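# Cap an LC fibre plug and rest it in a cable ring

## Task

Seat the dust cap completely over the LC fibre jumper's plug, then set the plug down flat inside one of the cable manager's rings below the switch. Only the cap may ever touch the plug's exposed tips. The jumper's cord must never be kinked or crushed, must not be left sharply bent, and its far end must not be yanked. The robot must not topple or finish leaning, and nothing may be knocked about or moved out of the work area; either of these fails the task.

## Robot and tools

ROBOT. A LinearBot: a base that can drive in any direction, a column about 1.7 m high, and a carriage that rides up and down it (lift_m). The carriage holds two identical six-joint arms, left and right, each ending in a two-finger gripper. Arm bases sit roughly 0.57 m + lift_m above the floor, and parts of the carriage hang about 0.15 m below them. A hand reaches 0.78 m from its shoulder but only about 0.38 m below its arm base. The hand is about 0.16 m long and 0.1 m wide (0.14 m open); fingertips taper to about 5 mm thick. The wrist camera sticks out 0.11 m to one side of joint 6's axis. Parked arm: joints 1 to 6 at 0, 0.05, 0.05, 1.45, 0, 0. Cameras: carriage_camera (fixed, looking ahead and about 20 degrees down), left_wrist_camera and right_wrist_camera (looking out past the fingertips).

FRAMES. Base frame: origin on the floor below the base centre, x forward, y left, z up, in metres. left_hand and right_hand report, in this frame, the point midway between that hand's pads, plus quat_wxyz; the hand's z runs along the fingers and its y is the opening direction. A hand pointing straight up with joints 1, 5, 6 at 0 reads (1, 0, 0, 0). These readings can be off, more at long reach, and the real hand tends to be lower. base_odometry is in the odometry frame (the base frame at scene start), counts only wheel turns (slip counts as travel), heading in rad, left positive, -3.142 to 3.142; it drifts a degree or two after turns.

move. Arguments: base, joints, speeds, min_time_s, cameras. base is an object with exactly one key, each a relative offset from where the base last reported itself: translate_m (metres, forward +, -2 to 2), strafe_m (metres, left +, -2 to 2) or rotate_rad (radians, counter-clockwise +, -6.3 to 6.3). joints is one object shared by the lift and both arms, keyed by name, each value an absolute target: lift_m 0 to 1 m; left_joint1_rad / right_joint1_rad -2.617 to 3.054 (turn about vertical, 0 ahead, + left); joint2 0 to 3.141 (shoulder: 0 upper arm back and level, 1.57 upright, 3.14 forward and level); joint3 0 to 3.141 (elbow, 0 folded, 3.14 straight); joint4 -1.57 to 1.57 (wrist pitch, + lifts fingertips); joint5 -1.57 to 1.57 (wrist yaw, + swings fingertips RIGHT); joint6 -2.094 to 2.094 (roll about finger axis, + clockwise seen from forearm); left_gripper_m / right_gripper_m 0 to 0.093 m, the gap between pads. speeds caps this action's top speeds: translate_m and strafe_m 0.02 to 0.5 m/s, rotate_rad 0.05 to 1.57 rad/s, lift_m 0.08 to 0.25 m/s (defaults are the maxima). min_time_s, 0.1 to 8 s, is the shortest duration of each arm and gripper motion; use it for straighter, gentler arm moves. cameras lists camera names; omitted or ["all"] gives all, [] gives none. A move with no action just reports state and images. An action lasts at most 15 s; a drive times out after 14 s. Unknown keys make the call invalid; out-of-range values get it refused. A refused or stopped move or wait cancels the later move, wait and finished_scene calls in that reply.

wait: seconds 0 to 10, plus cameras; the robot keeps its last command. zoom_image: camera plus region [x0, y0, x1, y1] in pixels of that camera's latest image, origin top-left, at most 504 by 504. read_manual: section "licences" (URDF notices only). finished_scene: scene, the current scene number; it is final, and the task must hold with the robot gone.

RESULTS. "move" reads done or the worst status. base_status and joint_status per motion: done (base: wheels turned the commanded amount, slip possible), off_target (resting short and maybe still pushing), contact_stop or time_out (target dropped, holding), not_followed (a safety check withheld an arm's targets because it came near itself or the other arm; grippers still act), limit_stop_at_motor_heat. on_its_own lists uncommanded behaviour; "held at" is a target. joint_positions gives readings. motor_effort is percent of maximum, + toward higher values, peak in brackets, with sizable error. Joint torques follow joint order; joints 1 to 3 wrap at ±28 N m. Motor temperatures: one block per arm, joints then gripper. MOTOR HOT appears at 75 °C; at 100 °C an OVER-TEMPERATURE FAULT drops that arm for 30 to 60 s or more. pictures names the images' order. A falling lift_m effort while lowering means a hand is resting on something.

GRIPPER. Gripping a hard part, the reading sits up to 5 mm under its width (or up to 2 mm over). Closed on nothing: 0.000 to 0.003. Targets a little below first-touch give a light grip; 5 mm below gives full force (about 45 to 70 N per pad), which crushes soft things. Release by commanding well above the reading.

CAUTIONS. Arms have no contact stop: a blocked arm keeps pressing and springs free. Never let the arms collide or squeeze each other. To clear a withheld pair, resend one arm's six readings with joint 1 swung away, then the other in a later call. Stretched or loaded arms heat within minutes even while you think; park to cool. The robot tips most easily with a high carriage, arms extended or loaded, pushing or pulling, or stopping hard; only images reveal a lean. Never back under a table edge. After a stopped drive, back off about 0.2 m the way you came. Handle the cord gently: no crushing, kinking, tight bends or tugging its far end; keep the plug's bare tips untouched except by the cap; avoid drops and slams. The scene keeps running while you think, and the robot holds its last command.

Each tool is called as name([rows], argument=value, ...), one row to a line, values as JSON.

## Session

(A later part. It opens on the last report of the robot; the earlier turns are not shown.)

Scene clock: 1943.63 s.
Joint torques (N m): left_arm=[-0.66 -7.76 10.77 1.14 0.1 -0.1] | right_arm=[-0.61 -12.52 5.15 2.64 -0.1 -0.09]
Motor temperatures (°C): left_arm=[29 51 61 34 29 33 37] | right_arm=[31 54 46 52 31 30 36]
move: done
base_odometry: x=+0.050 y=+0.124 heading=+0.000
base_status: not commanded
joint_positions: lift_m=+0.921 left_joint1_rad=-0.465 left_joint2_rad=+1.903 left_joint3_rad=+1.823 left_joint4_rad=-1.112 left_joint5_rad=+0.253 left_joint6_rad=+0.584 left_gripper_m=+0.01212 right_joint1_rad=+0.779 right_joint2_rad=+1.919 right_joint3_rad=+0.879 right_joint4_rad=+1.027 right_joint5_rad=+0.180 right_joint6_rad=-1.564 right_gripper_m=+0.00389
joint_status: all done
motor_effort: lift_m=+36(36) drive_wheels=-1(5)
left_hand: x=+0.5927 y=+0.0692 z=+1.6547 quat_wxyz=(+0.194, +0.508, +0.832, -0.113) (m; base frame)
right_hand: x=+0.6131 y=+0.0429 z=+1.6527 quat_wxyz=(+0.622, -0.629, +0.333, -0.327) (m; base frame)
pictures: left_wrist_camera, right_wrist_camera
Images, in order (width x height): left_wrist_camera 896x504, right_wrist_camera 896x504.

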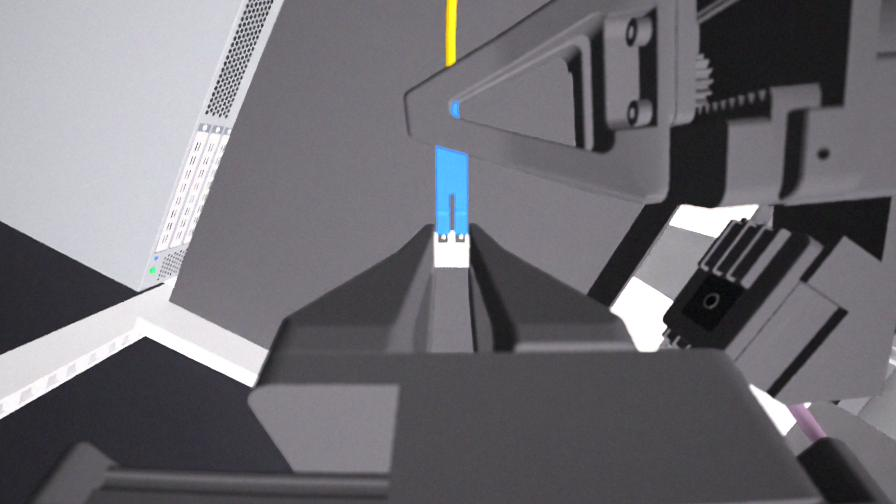

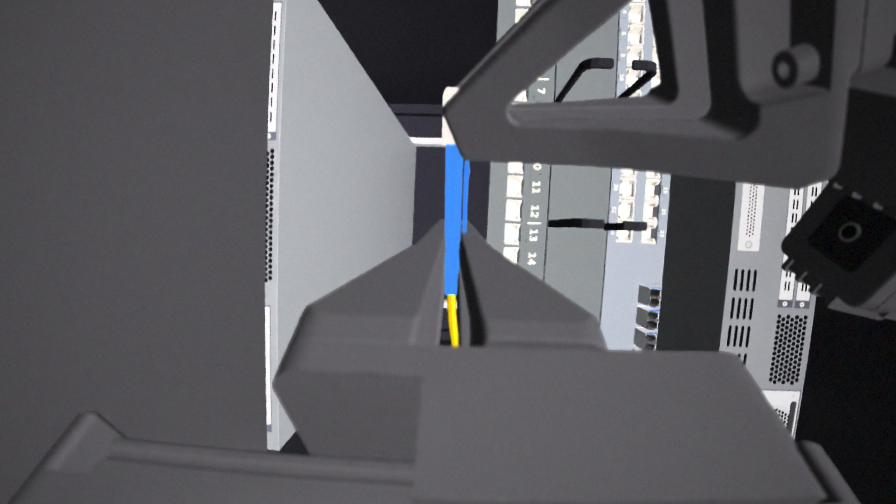

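move(joints={"left_joint1_rad": -0.481, "left_joint2_rad": 1.933, "left_joint3_rad": 1.877, "left_joint4_rad": -1.105, "left_joint5_rad": 0.239, "left_joint6_rad": 0.567}, min_time_s=3, cameras=["left_wrist_camera", "right_wrist_camera"])

zoom_image(camera="left_wrist_camera", region=[410, 190, 490, 270])

zoom_image(camera="right_wrist_camera", region=[420, 80, 500, 170])

Scene clock: 1954.37 s.
Joint torques (N m): left_arm=[-0.69 -7.82 10.8 1.12 0.12 -0.1] | right_arm=[-0.49 -12.53 5.16 2.63 -0.1 -0.09]
Motor temperatures (°C): left_arm=[29 51 59 34 29 33 37] | right_arm=[31 54 45 52 31 30 36]
move: done
base_odometry: x=+0.050 y=+0.124 heading=+0.000
base_status: not commanded
joint_positions: lift_m=+0.921 left_joint1_rad=-0.472 left_joint2_rad=+1.917 left_joint3_rad=+1.840 left_joint4_rad=-1.112 left_joint5_rad=+0.250 left_joint6_rad=+0.578 left_gripper_m=+0.01212 right_joint1_rad=+0.778 right_joint2_rad=+1.919 right_joint3_rad=+0.879 right_joint4_rad=+1.028 right_joint5_rad=+0.180 right_joint6_rad=-1.564 right_gripper_m=+0.00389
joint_status: all done
motor_effort: lift_m=+35(36) drive_wheels=+0(8)
left_hand: x=+0.5950 y=+0.0653 z=+1.6545 quat_wxyz=(+0.194, +0.509, +0.831, -0.112) (m; base frame)
right_hand: x=+0.6135 y=+0.0425 z=+1.6529 quat_wxyz=(+0.622, -0.628, +0.334, -0.327) (m; base frame)
pictures: left_wrist_camera, right_wrist_camera
Images, in order (width x height): left_wrist_camera 896x504, right_wrist_camera 896x504.

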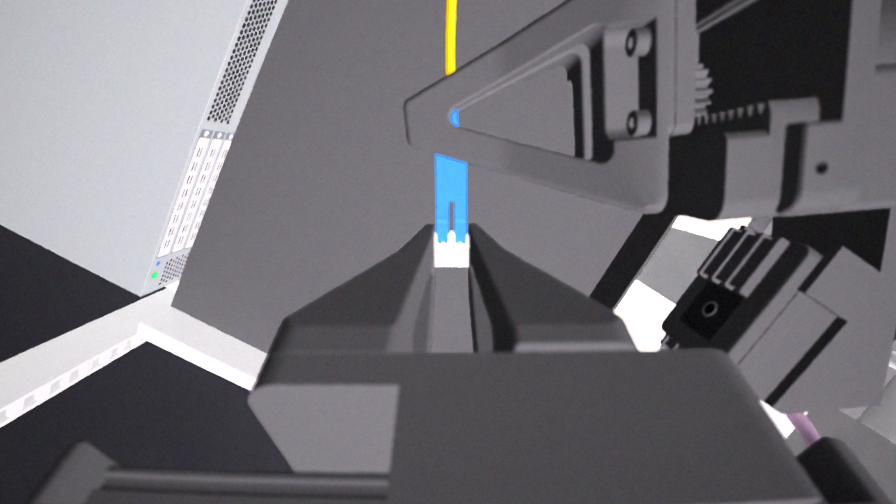

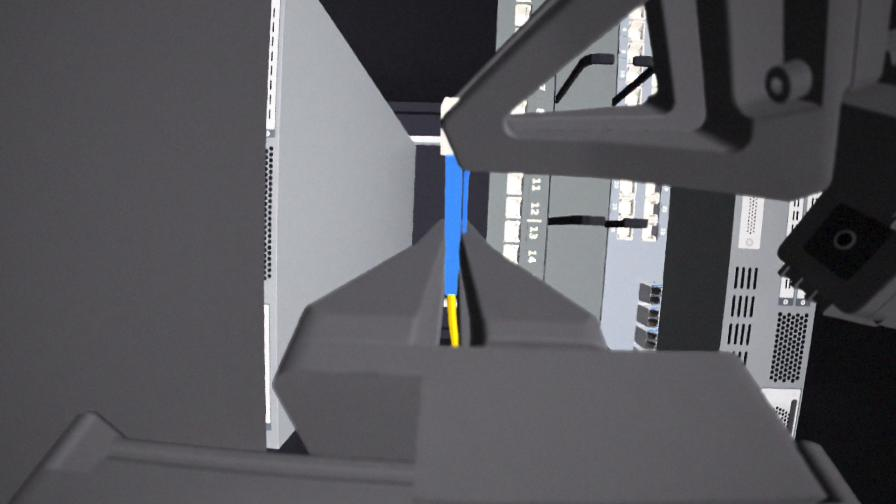

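Scaled by 6.300 from the camera's 896x504 image, which has a finer 1280x720 frame.

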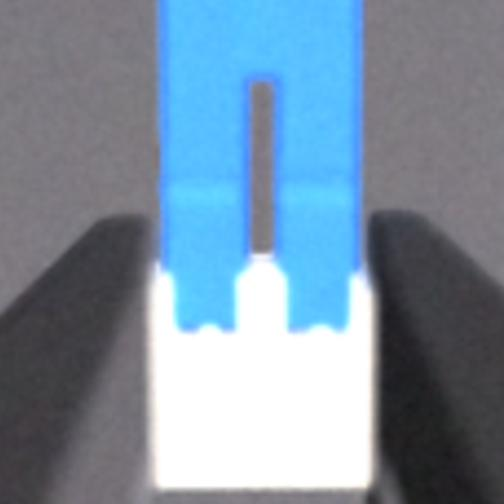

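Scaled by 5.600 from the camera's 896x504 image, which has a finer 1280x720 frame.

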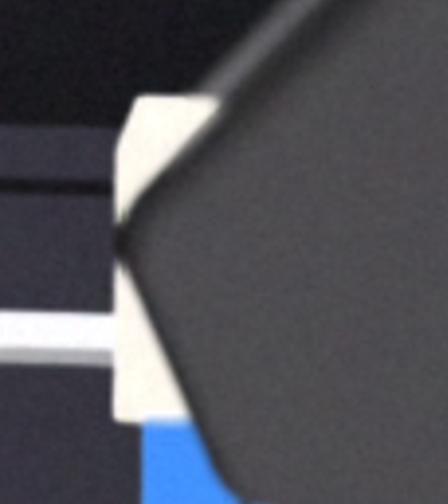

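move(joints={"left_joint1_rad": -0.4872, "left_joint2_rad": 1.9465, "left_joint3_rad": 1.8943, "left_joint4_rad": -1.107, "left_joint5_rad": 0.2367, "left_joint6_rad": 0.562}, min_time_s=3, cameras=["left_wrist_camera", "right_wrist_camera"])

zoom_image(camera="left_wrist_camera", region=[410, 190, 490, 270])

zoom_image(camera="right_wrist_camera", region=[420, 80, 500, 170])

Scene clock: 1963.70 s.
Joint torques (N m): left_arm=[-0.81 -7.73 10.82 1.15 0.14 -0.1] | right_arm=[-0.03 -12.49 5.15 2.63 -0.1 -0.09]
Motor temperatures (°C): left_arm=[29 52 58 34 29 33 37] | right_arm=[31 55 45 52 31 30 36]
move: done
base_odometry: x=+0.050 y=+0.124 heading=+0.000
base_status: not commanded
joint_positions: lift_m=+0.921 left_joint1_rad=-0.476 left_joint2_rad=+1.929 left_joint3_rad=+1.856 left_joint4_rad=-1.117 left_joint5_rad=+0.244 left_joint6_rad=+0.573 left_gripper_m=+0.01212 right_joint1_rad=+0.774 right_joint2_rad=+1.919 right_joint3_rad=+0.879 right_joint4_rad=+1.028 right_joint5_rad=+0.180 right_joint6_rad=-1.564 right_gripper_m=+0.00389
joint_status: all done
motor_effort: lift_m=+36(36) drive_wheels=+2(6)
left_hand: x=+0.5968 y=+0.0633 z=+1.6545 quat_wxyz=(+0.194, +0.508, +0.832, -0.110) (m; base frame)
right_hand: x=+0.6149 y=+0.0408 z=+1.6529 quat_wxyz=(+0.622, -0.627, +0.335, -0.328) (m; base frame)
pictures: left_wrist_camera, right_wrist_camera
Images, in order (width x height): left_wrist_camera 896x504, right_wrist_camera 896x504.

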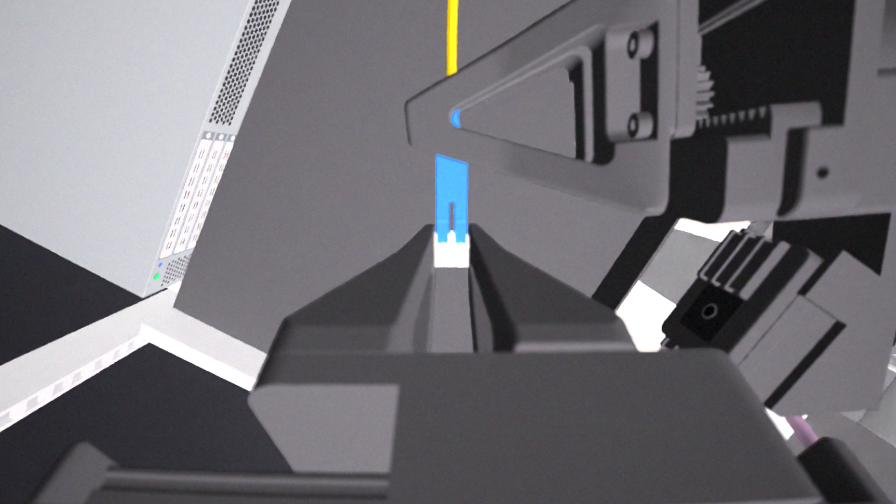

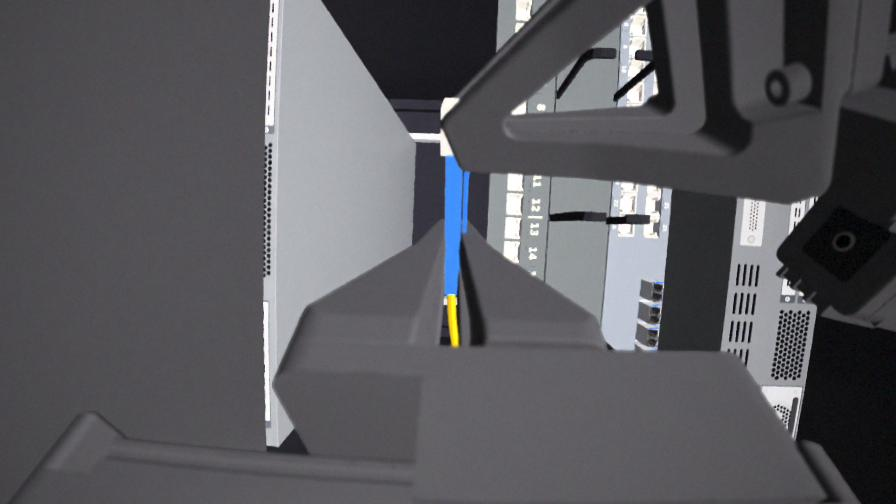

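Scaled by 6.300 from the camera's 896x504 image, which has a finer 1280x720 frame.

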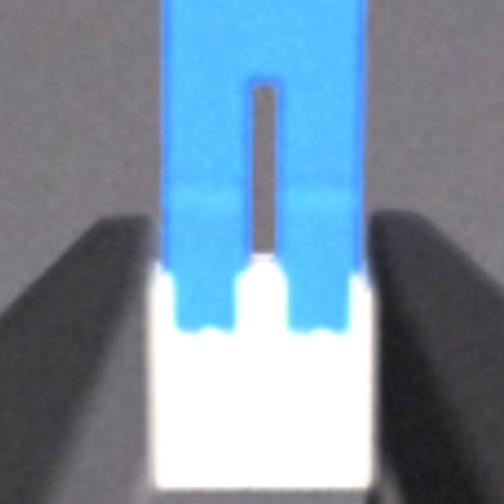

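Scaled by 5.600 from the camera's 896x504 image, which has a finer 1280x720 frame.

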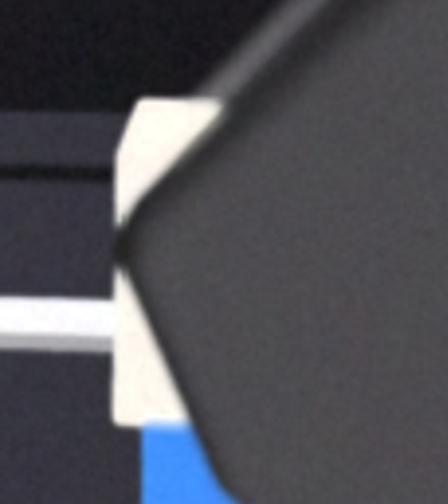

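move(joints={"right_joint1_rad": 0.764}, min_time_s=1.5, cameras=["left_wrist_camera", "right_wrist_camera"])

zoom_image(camera="left_wrist_camera", region=[410, 190, 490, 270])

zoom_image(camera="right_wrist_camera", region=[420, 80, 500, 170])

Scene clock: 1997.60 s.
Joint torques (N m): left_arm=[-0.81 -7.76 10.82 1.15 0.14 -0.09] | right_arm=[-0.59 -12.52 5.15 2.63 -0.1 -0.09]
Motor temperatures (°C): left_arm=[29 51 57 34 29 33 37] | right_arm=[31 55 45 53 31 30 36]
move: done
base_odometry: x=+0.050 y=+0.124 heading=+0.000
base_status: not commanded
joint_positions: lift_m=+0.921 left_joint1_rad=-0.476 left_joint2_rad=+1.929 left_joint3_rad=+1.856 left_joint4_rad=-1.117 left_joint5_rad=+0.244 left_joint6_rad=+0.573 left_gripper_m=+0.01212 right_joint1_rad=+0.769 right_joint2_rad=+1.919 right_joint3_rad=+0.879 right_joint4_rad=+1.028 right_joint5_rad=+0.180 right_joint6_rad=-1.564 right_gripper_m=+0.00389
joint_status: all done
motor_effort: lift_m=+35(36) drive_wheels=-1(6)
left_hand: x=+0.5969 y=+0.0634 z=+1.6545 quat_wxyz=(+0.194, +0.508, +0.832, -0.110) (m; base frame)
right_hand: x=+0.6165 y=+0.0390 z=+1.6529 quat_wxyz=(+0.621, -0.627, +0.336, -0.330) (m; base frame)
pictures: left_wrist_camera, right_wrist_camera
Images, in order (width x height): left_wrist_camera 896x504, right_wrist_camera 896x504.

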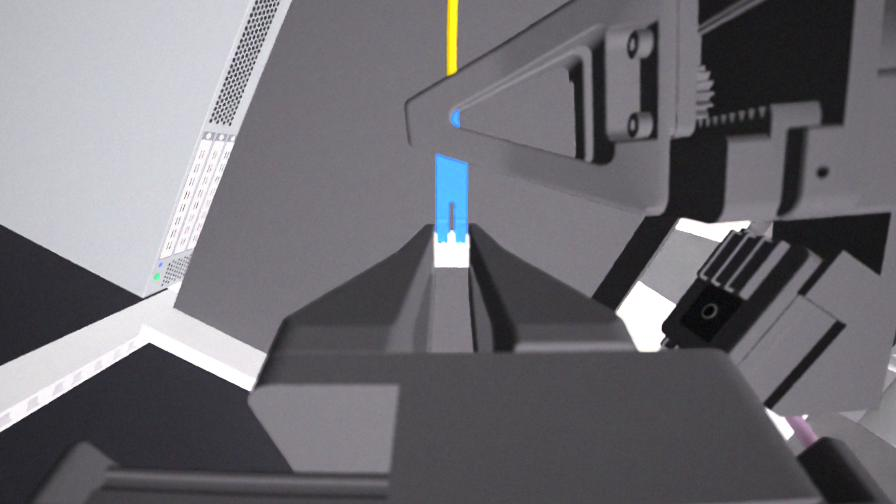

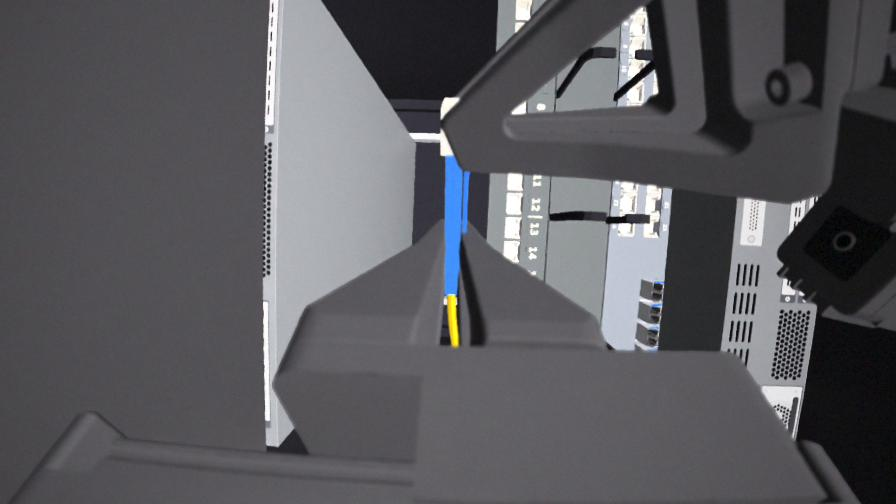

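Scaled by 6.300 from the camera's 896x504 image, which has a finer 1280x720 frame.

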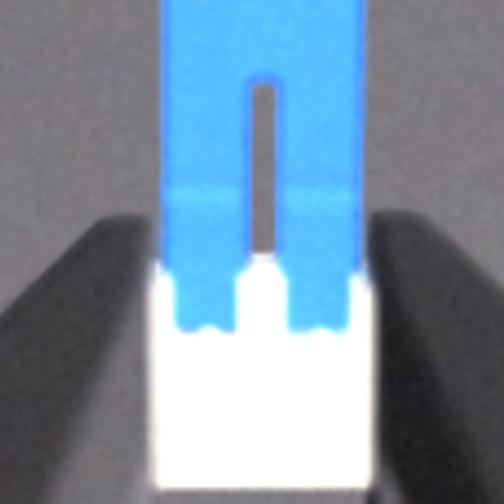

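Scaled by 5.600 from the camera's 896x504 image, which has a finer 1280x720 frame.

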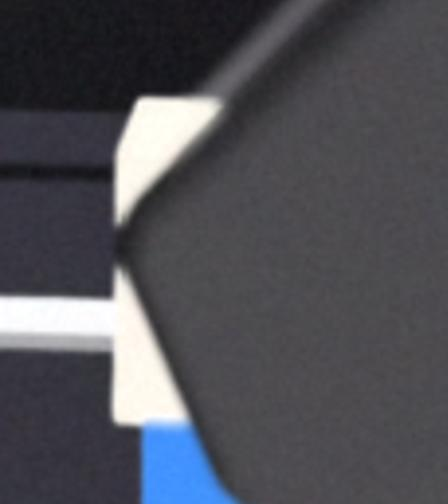

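wait(seconds=0.3, cameras=["left_wrist_camera", "right_wrist_camera"])

zoom_image(camera="left_wrist_camera", region=[410, 190, 490, 270])

Scene clock: 2002.40 s.
Joint torques (N m): left_arm=[-0.81 -7.76 10.81 1.16 0.14 -0.09] | right_arm=[-0.59 -12.51 5.15 2.63 -0.1 -0.09]
Motor temperatures (°C): left_arm=[29 52 57 34 29 33 37] | right_arm=[31 55 45 53 31 30 36]
base_odometry: x=+0.050 y=+0.124 heading=+0.000
base_status: not commanded
joint_positions: lift_m=+0.921 left_joint1_rad=-0.476 left_joint2_rad=+1.929 left_joint3_rad=+1.856 left_joint4_rad=-1.117 left_joint5_rad=+0.244 left_joint6_rad=+0.573 left_gripper_m=+0.01212 right_joint1_rad=+0.769 right_joint2_rad=+1.919 right_joint3_rad=+0.879 right_joint4_rad=+1.028 right_joint5_rad=+0.180 right_joint6_rad=-1.564 right_gripper_m=+0.00389
joint_status: all done
motor_effort: lift_m=+35(36) drive_wheels=+2(6)
left_hand: x=+0.5969 y=+0.0634 z=+1.6545 quat_wxyz=(+0.194, +0.508, +0.832, -0.110) (m; base frame)
right_hand: x=+0.6165 y=+0.0390 z=+1.6529 quat_wxyz=(+0.621, -0.627, +0.336, -0.330) (m; base frame)
wait: 0.30 s; at rest from the start
pictures: left_wrist_camera, right_wrist_camera
Images, in order (width x height): left_wrist_camera 896x504, right_wrist_camera 896x504.

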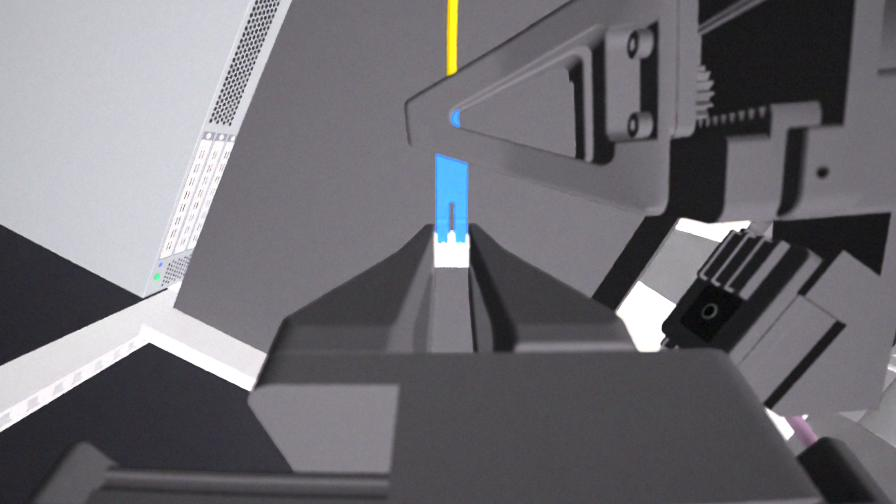

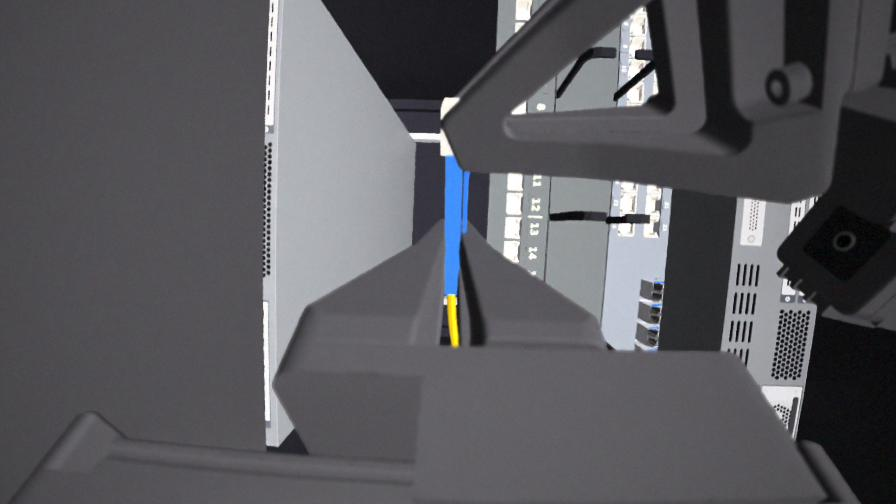

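Scaled by 6.300 from the camera's 896x504 image, which has a finer 1280x720 frame.

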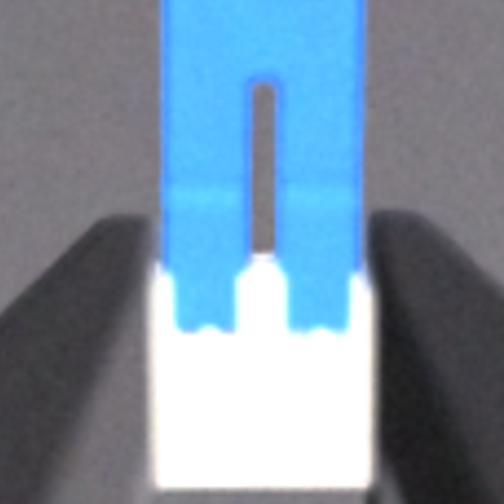

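move(joints={"left_joint3_rad": 1.8965}, min_time_s=1.5, cameras=["left_wrist_camera", "right_wrist_camera"])

zoom_image(camera="right_wrist_camera", region=[420, 80, 500, 170])

Scene clock: 2015.80 s.
Joint torques (N m): left_arm=[-0.81 -7.77 11 1.15 0.14 -0.09] | right_arm=[-0.58 -12.52 5.14 2.63 -0.1 -0.09]
Motor temperatures (°C): left_arm=[29 52 57 34 29 33 37] | right_arm=[31 55 45 53 31 30 36]
move: done
base_odometry: x=+0.050 y=+0.124 heading=+0.000
base_status: not commanded
joint_positions: lift_m=+0.921 left_joint1_rad=-0.476 left_joint2_rad=+1.929 left_joint3_rad=+1.856 left_joint4_rad=-1.117 left_joint5_rad=+0.244 left_joint6_rad=+0.573 left_gripper_m=+0.01212 right_joint1_rad=+0.769 right_joint2_rad=+1.919 right_joint3_rad=+0.879 right_joint4_rad=+1.028 right_joint5_rad=+0.180 right_joint6_rad=-1.564 right_gripper_m=+0.00389
joint_status: all done
motor_effort: lift_m=+35(36) drive_wheels=+1(6)
left_hand: x=+0.5969 y=+0.0634 z=+1.6545 quat_wxyz=(+0.194, +0.508, +0.832, -0.110) (m; base frame)
right_hand: x=+0.6165 y=+0.0390 z=+1.6529 quat_wxyz=(+0.621, -0.627, +0.336, -0.330) (m; base frame)
pictures: left_wrist_camera, right_wrist_camera
Images, in order (width x height): left_wrist_camera 896x504, right_wrist_camera 896x504.

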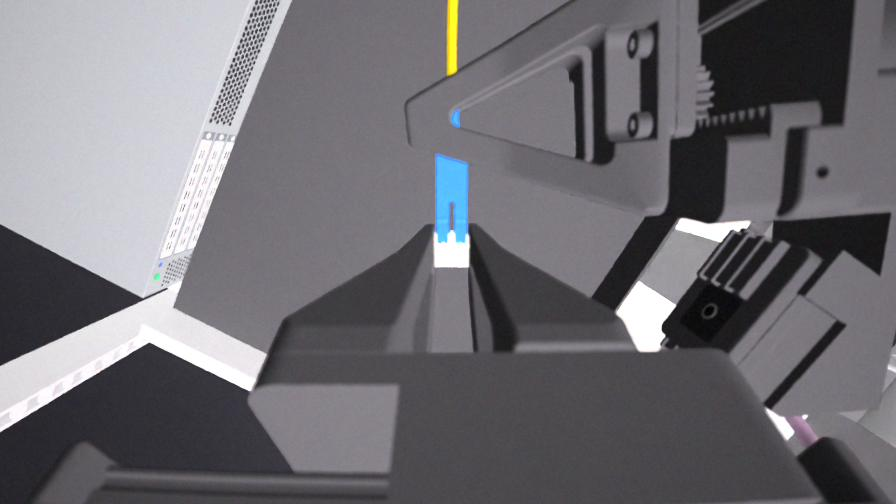

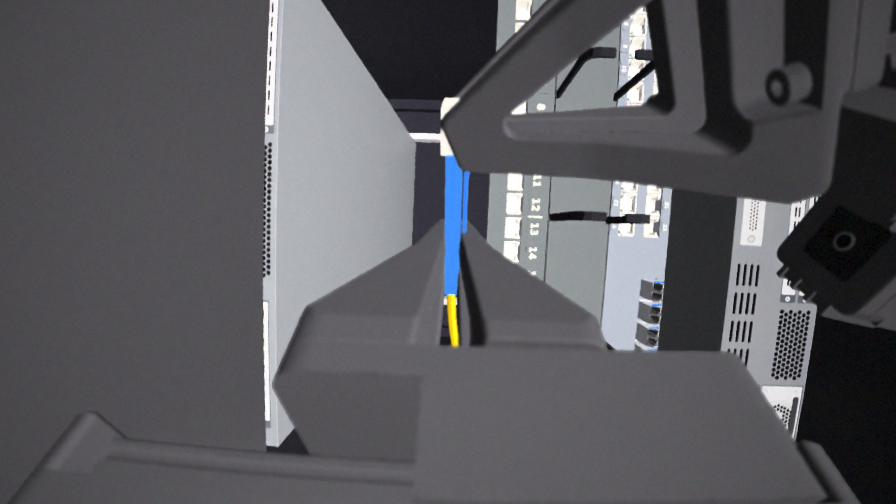

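Scaled by 5.600 from the camera's 896x504 image, which has a finer 1280x720 frame.

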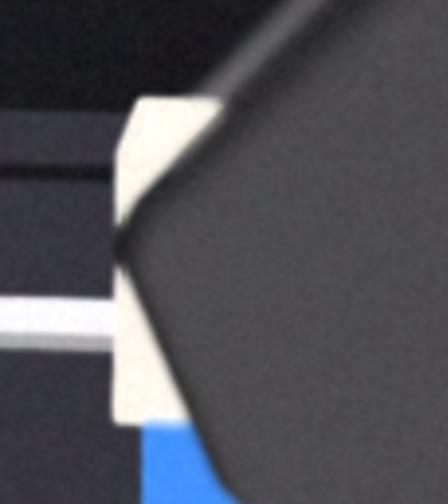

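move(joints={"right_joint1_rad": 0.785}, min_time_s=2, cameras=["left_wrist_camera", "right_wrist_camera"])

zoom_image(camera="left_wrist_camera", region=[410, 190, 490, 270])

zoom_image(camera="right_wrist_camera", region=[420, 80, 500, 170])

Scene clock: 2024.97 s.
Joint torques (N m): left_arm=[-0.81 -7.77 11.02 1.15 0.14 -0.09] | right_arm=[1.11 -12.52 5.15 2.63 -0.1 -0.09]
Motor temperatures (°C): left_arm=[29 52 57 34 29 33 37] | right_arm=[31 55 45 53 31 30 36]
move: done
base_odometry: x=+0.050 y=+0.124 heading=+0.000
base_status: not commanded
joint_positions: lift_m=+0.921 left_joint1_rad=-0.476 left_joint2_rad=+1.929 left_joint3_rad=+1.856 left_joint4_rad=-1.117 left_joint5_rad=+0.244 left_joint6_rad=+0.573 left_gripper_m=+0.01212 right_joint1_rad=+0.774 right_joint2_rad=+1.919 right_joint3_rad=+0.879 right_joint4_rad=+1.028 right_joint5_rad=+0.180 right_joint6_rad=-1.564 right_gripper_m=+0.00389
joint_status: all done
motor_effort: lift_m=+35(36) drive_wheels=+1(4)
left_hand: x=+0.5969 y=+0.0634 z=+1.6545 quat_wxyz=(+0.194, +0.508, +0.832, -0.110) (m; base frame)
right_hand: x=+0.6151 y=+0.0407 z=+1.6529 quat_wxyz=(+0.622, -0.627, +0.335, -0.328) (m; base frame)
pictures: left_wrist_camera, right_wrist_camera
Images, in order (width x height): left_wrist_camera 896x504, right_wrist_camera 896x504.

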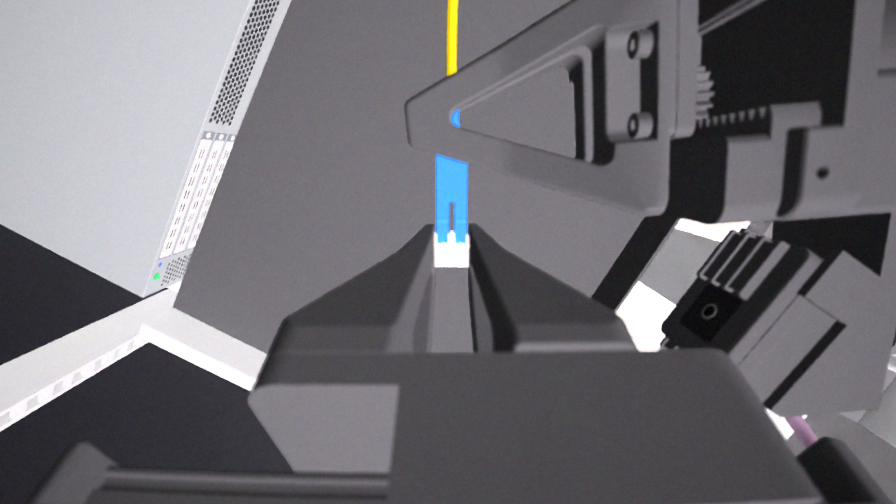

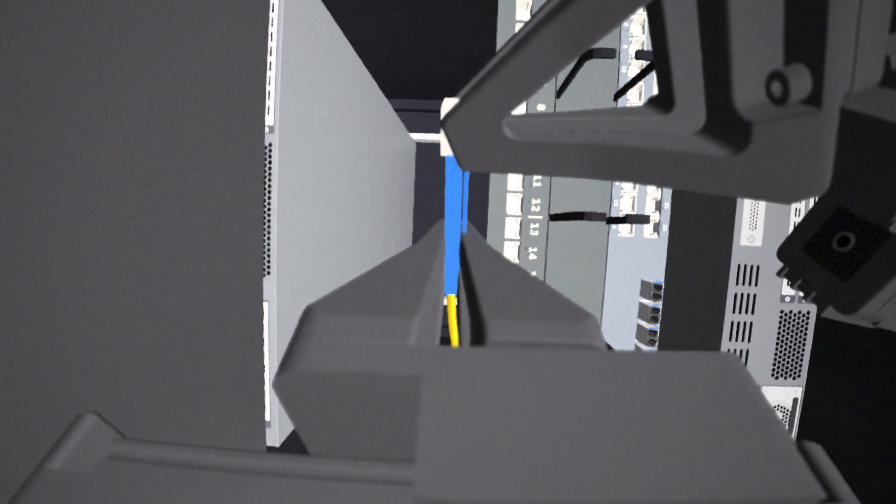

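Scaled by 6.300 from the camera's 896x504 image, which has a finer 1280x720 frame.

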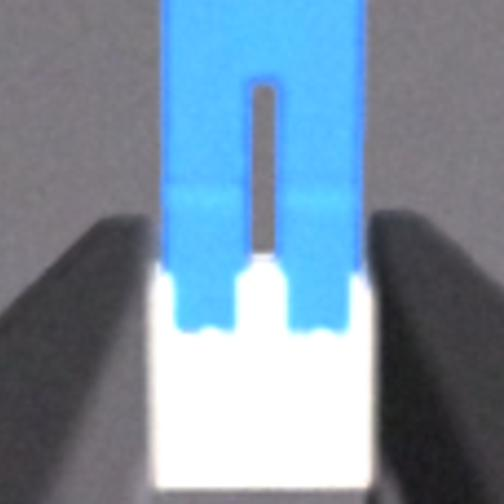

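Scaled by 5.600 from the camera's 896x504 image, which has a finer 1280x720 frame.

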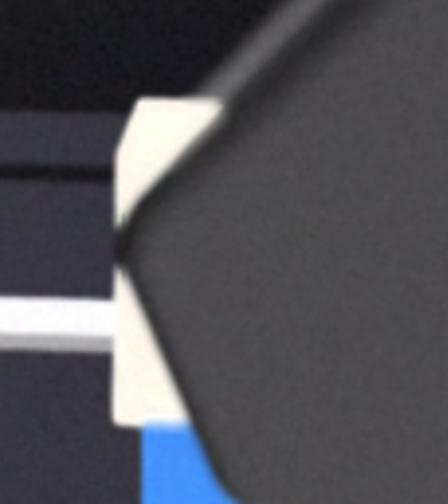

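move(joints={"right_joint1_rad": 0.80}, min_time_s=2, cameras=["left_wrist_camera", "right_wrist_camera"])

zoom_image(camera="left_wrist_camera", region=[410, 190, 490, 270])

zoom_image(camera="right_wrist_camera", region=[420, 80, 500, 170])

Scene clock: 2047.90 s.
Joint torques (N m): left_arm=[-0.81 -7.77 11.02 1.22 0.18 -0.08] | right_arm=[1.72 -12.52 5.15 2.66 -0.21 -0.09]
Motor temperatures (°C): left_arm=[29 52 58 34 29 33 37] | right_arm=[31 55 45 53 31 30 36]
move: done
base_odometry: x=+0.050 y=+0.124 heading=+0.000
base_status: not commanded
joint_positions: lift_m=+0.921 left_joint1_rad=-0.476 left_joint2_rad=+1.929 left_joint3_rad=+1.856 left_joint4_rad=-1.126 left_joint5_rad=+0.240 left_joint6_rad=+0.573 left_gripper_m=+0.01212 right_joint1_rad=+0.782 right_joint2_rad=+1.919 right_joint3_rad=+0.879 right_joint4_rad=+1.025 right_joint5_rad=+0.190 right_joint6_rad=-1.564 right_gripper_m=+0.00389
joint_status: all done
motor_effort: lift_m=+35(36) drive_wheels=+0(5)
left_hand: x=+0.5953 y=+0.0649 z=+1.6535 quat_wxyz=(+0.189, +0.508, +0.833, -0.109) (m; base frame)
right_hand: x=+0.6130 y=+0.0427 z=+1.6522 quat_wxyz=(+0.620, -0.628, +0.336, -0.329) (m; base frame)
pictures: left_wrist_camera, right_wrist_camera
Images, in order (width x height): left_wrist_camera 896x504, right_wrist_camera 896x504.

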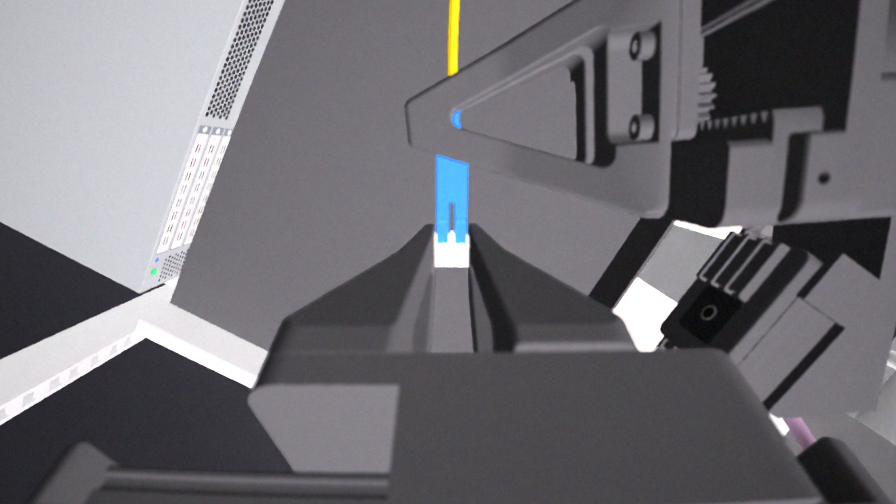

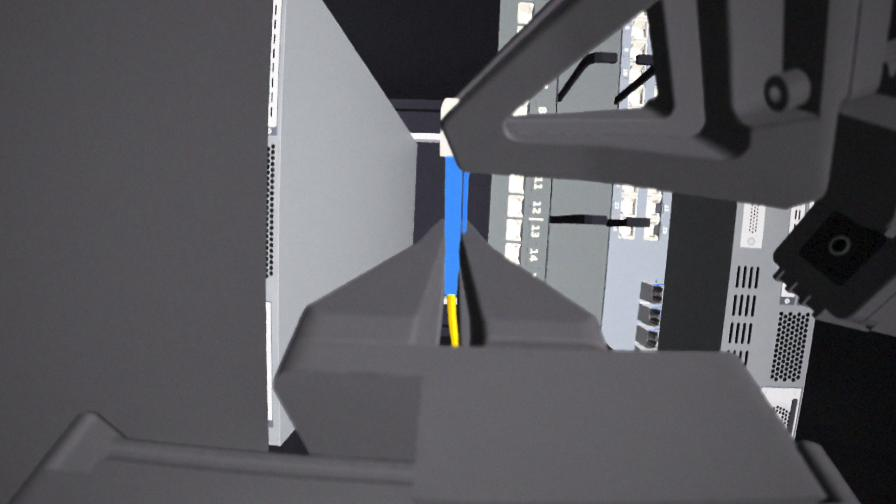

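Scaled by 6.300 from the camera's 896x504 image, which has a finer 1280x720 frame.

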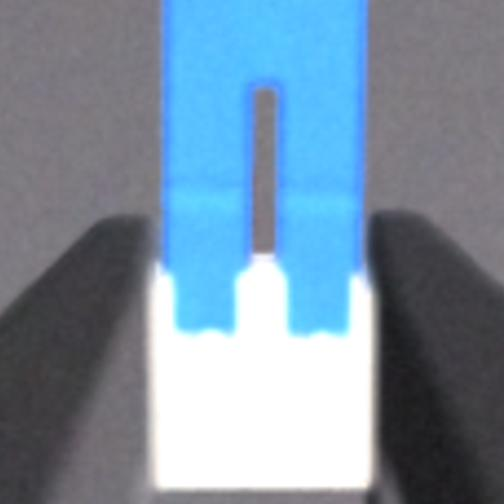

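Scaled by 5.600 from the camera's 896x504 image, which has a finer 1280x720 frame.

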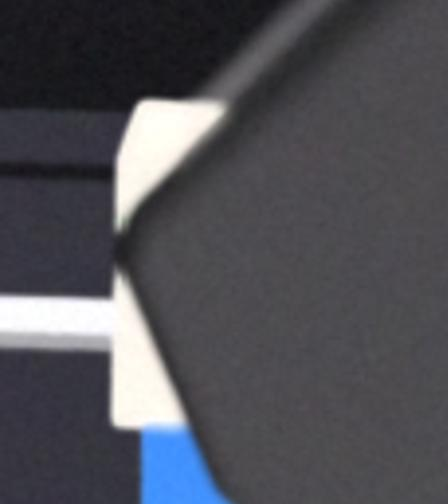

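move(joints={"right_joint1_rad": 0.81, "left_joint4_rad": -1.085, "left_joint5_rad": 0.255}, min_time_s=2, cameras=["left_wrist_camera", "right_wrist_camera"])

zoom_image(camera="left_wrist_camera", region=[410, 190, 490, 270])

zoom_image(camera="right_wrist_camera", region=[420, 80, 500, 170])

Scene clock: 2065.43 s.
Joint torques (N m): left_arm=[-0.8 -7.76 11 1.48 0.35 -0.09] | right_arm=[2.19 -12.52 5.14 2.68 -0.33 -0.09]
Motor temperatures (°C): left_arm=[29 52 58 35 29 33 37] | right_arm=[31 55 45 53 31 30 36]
move: off_target
base_odometry: x=+0.050 y=+0.124 heading=+0.000
base_status: not commanded
joint_positions: lift_m=+0.921 left_joint1_rad=-0.476 left_joint2_rad=+1.929 left_joint3_rad=+1.856 left_joint4_rad=-1.127 left_joint5_rad=+0.240 left_joint6_rad=+0.573 left_gripper_m=+0.01212 right_joint1_rad=+0.788 right_joint2_rad=+1.919 right_joint3_rad=+0.879 right_joint4_rad=+1.024 right_joint5_rad=+0.201 right_joint6_rad=-1.564 right_gripper_m=+0.00389
joint_status: left_joint4_rad off_target (ended at -1.127, target -1.085); right_joint1_rad off_target (ended at +0.788, target +0.810); the others done
motor_effort: lift_m=+35(36) drive_wheels=+4(5)
left_hand: x=+0.5952 y=+0.0650 z=+1.6534 quat_wxyz=(+0.189, +0.508, +0.834, -0.108) (m; base frame)
right_hand: x=+0.6122 y=+0.0432 z=+1.6520 quat_wxyz=(+0.619, -0.627, +0.338, -0.330) (m; base frame)
pictures: left_wrist_camera, right_wrist_camera
Images, in order (width x height): left_wrist_camera 896x504, right_wrist_camera 896x504.

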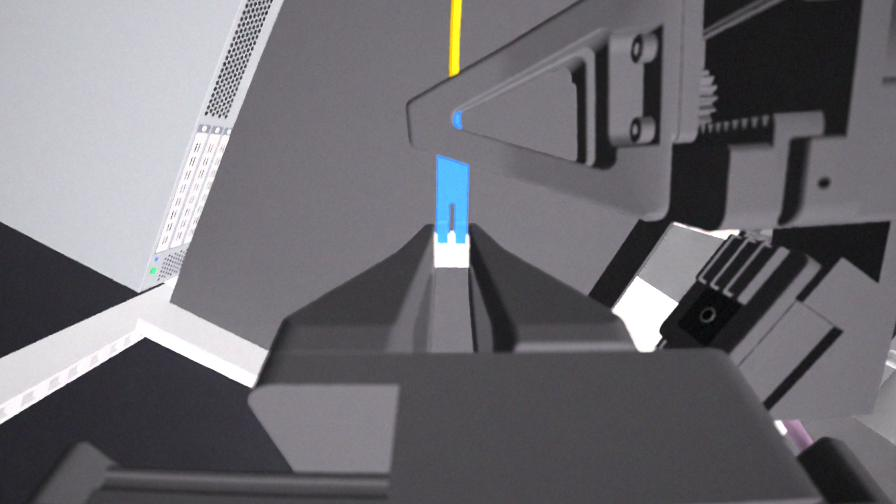

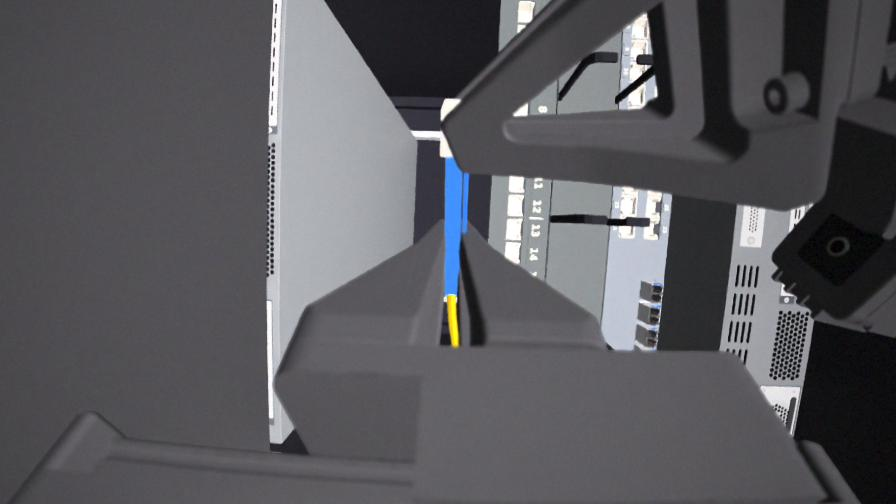

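Scaled by 6.300 from the camera's 896x504 image, which has a finer 1280x720 frame.

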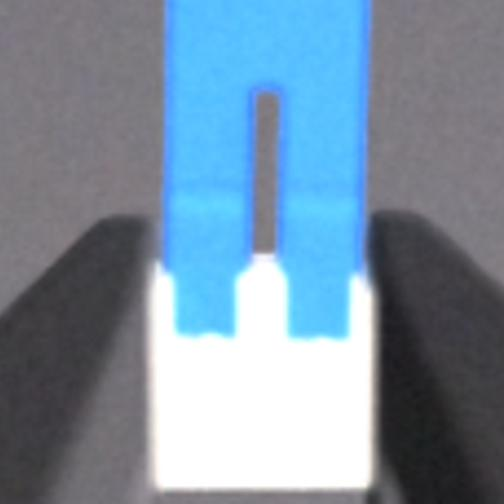

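Scaled by 5.600 from the camera's 896x504 image, which has a finer 1280x720 frame.

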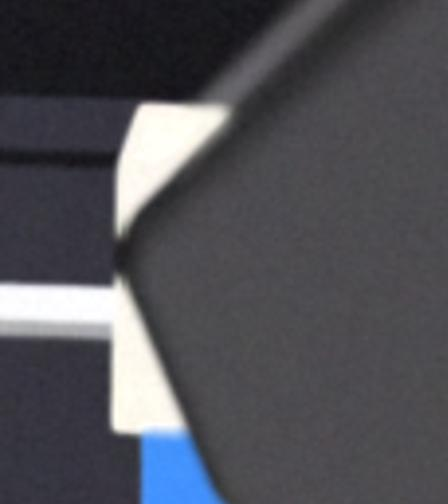

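move(joints={"right_joint1_rad": 0.81, "right_joint5_rad": 0.14, "left_joint4_rad": -1.06, "left_joint5_rad": 0.275, "left_joint1_rad": -0.492}, min_time_s=2, cameras=["left_wrist_camera", "right_wrist_camera"])

zoom_image(camera="left_wrist_camera", region=[410, 190, 490, 270])

zoom_image(camera="right_wrist_camera", region=[420, 80, 500, 170])

Scene clock: 2091.23 s.
Joint torques (N m): left_arm=[-1.1 -7.76 11 1.73 0.51 -0.08] | right_arm=[2 -12.52 5.15 2.67 -0.61 -0.1]
Motor temperatures (°C): left_arm=[29 52 59 37 29 33 37] | right_arm=[31 56 44 54 31 30 36]
move: off_target
base_odometry: x=+0.050 y=+0.124 heading=+0.000
base_status: not commanded
joint_positions: lift_m=+0.921 left_joint1_rad=-0.477 left_joint2_rad=+1.929 left_joint3_rad=+1.856 left_joint4_rad=-1.124 left_joint5_rad=+0.243 left_joint6_rad=+0.573 left_gripper_m=+0.01212 right_joint1_rad=+0.789 right_joint2_rad=+1.919 right_joint3_rad=+0.879 right_joint4_rad=+1.024 right_joint5_rad=+0.197 right_joint6_rad=-1.564 right_gripper_m=+0.00389
joint_status: left_joint4_rad off_target (ended at -1.124, target -1.060); left_joint5_rad off_target (ended at +0.243, target +0.275); right_joint1_rad off_target (ended at +0.789, target +0.810); right_joint5_rad off_target (ended at +0.198, target +0.140); the others done
motor_effort: lift_m=+35(36) drive_wheels=+1(6)
left_hand: x=+0.5952 y=+0.0639 z=+1.6537 quat_wxyz=(+0.190, +0.508, +0.833, -0.110) (m; base frame)
right_hand: x=+0.6113 y=+0.0443 z=+1.6520 quat_wxyz=(+0.620, -0.628, +0.336, -0.329) (m; base frame)
pictures: left_wrist_camera, right_wrist_camera
Images, in order (width x height): left_wrist_camera 896x504, right_wrist_camera 896x504.

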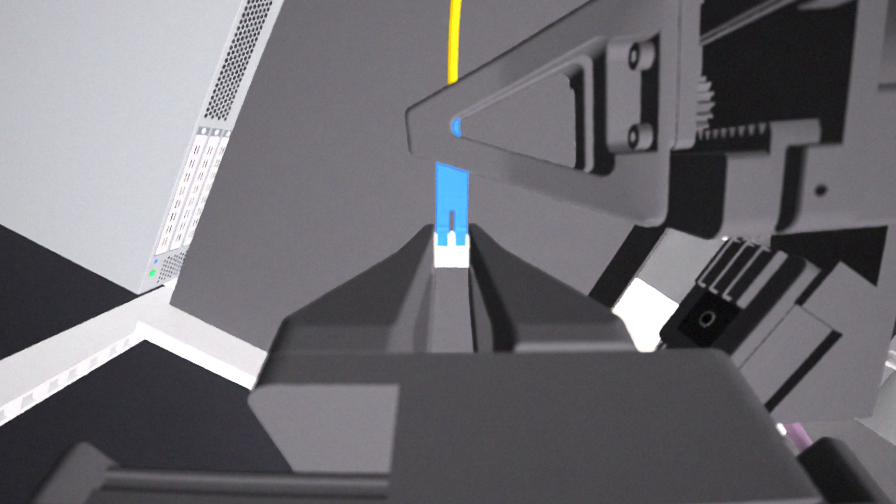

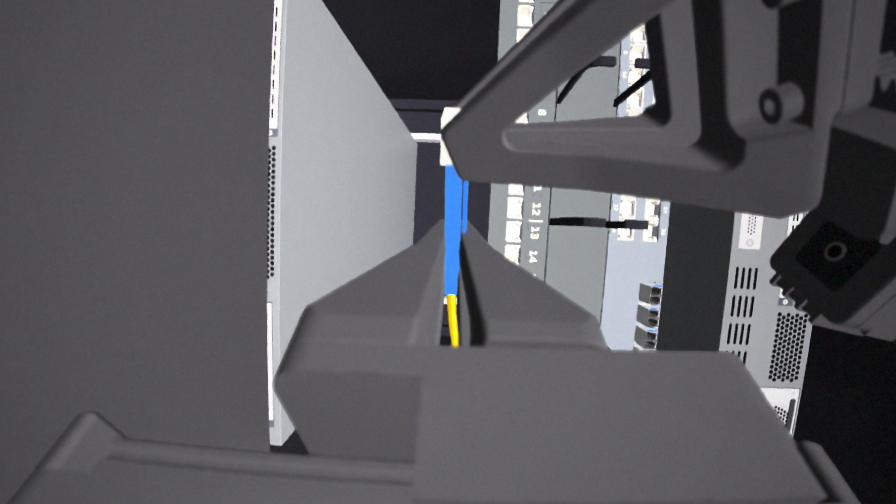

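Scaled by 6.300 from the camera's 896x504 image, which has a finer 1280x720 frame.

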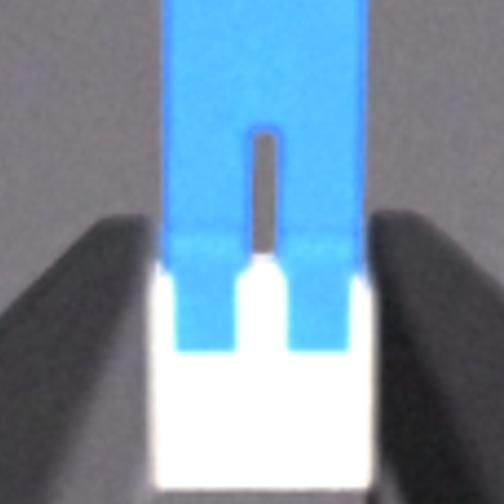

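Scaled by 5.600 from the camera's 896x504 image, which has a finer 1280x720 frame.

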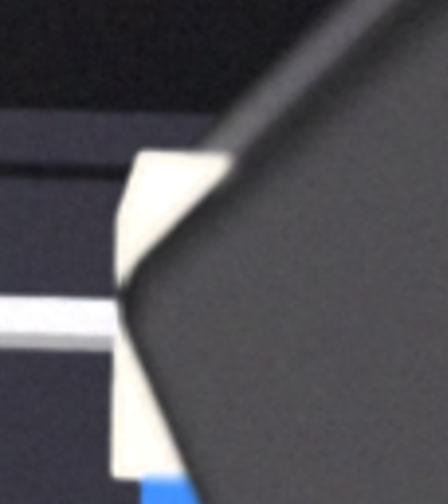

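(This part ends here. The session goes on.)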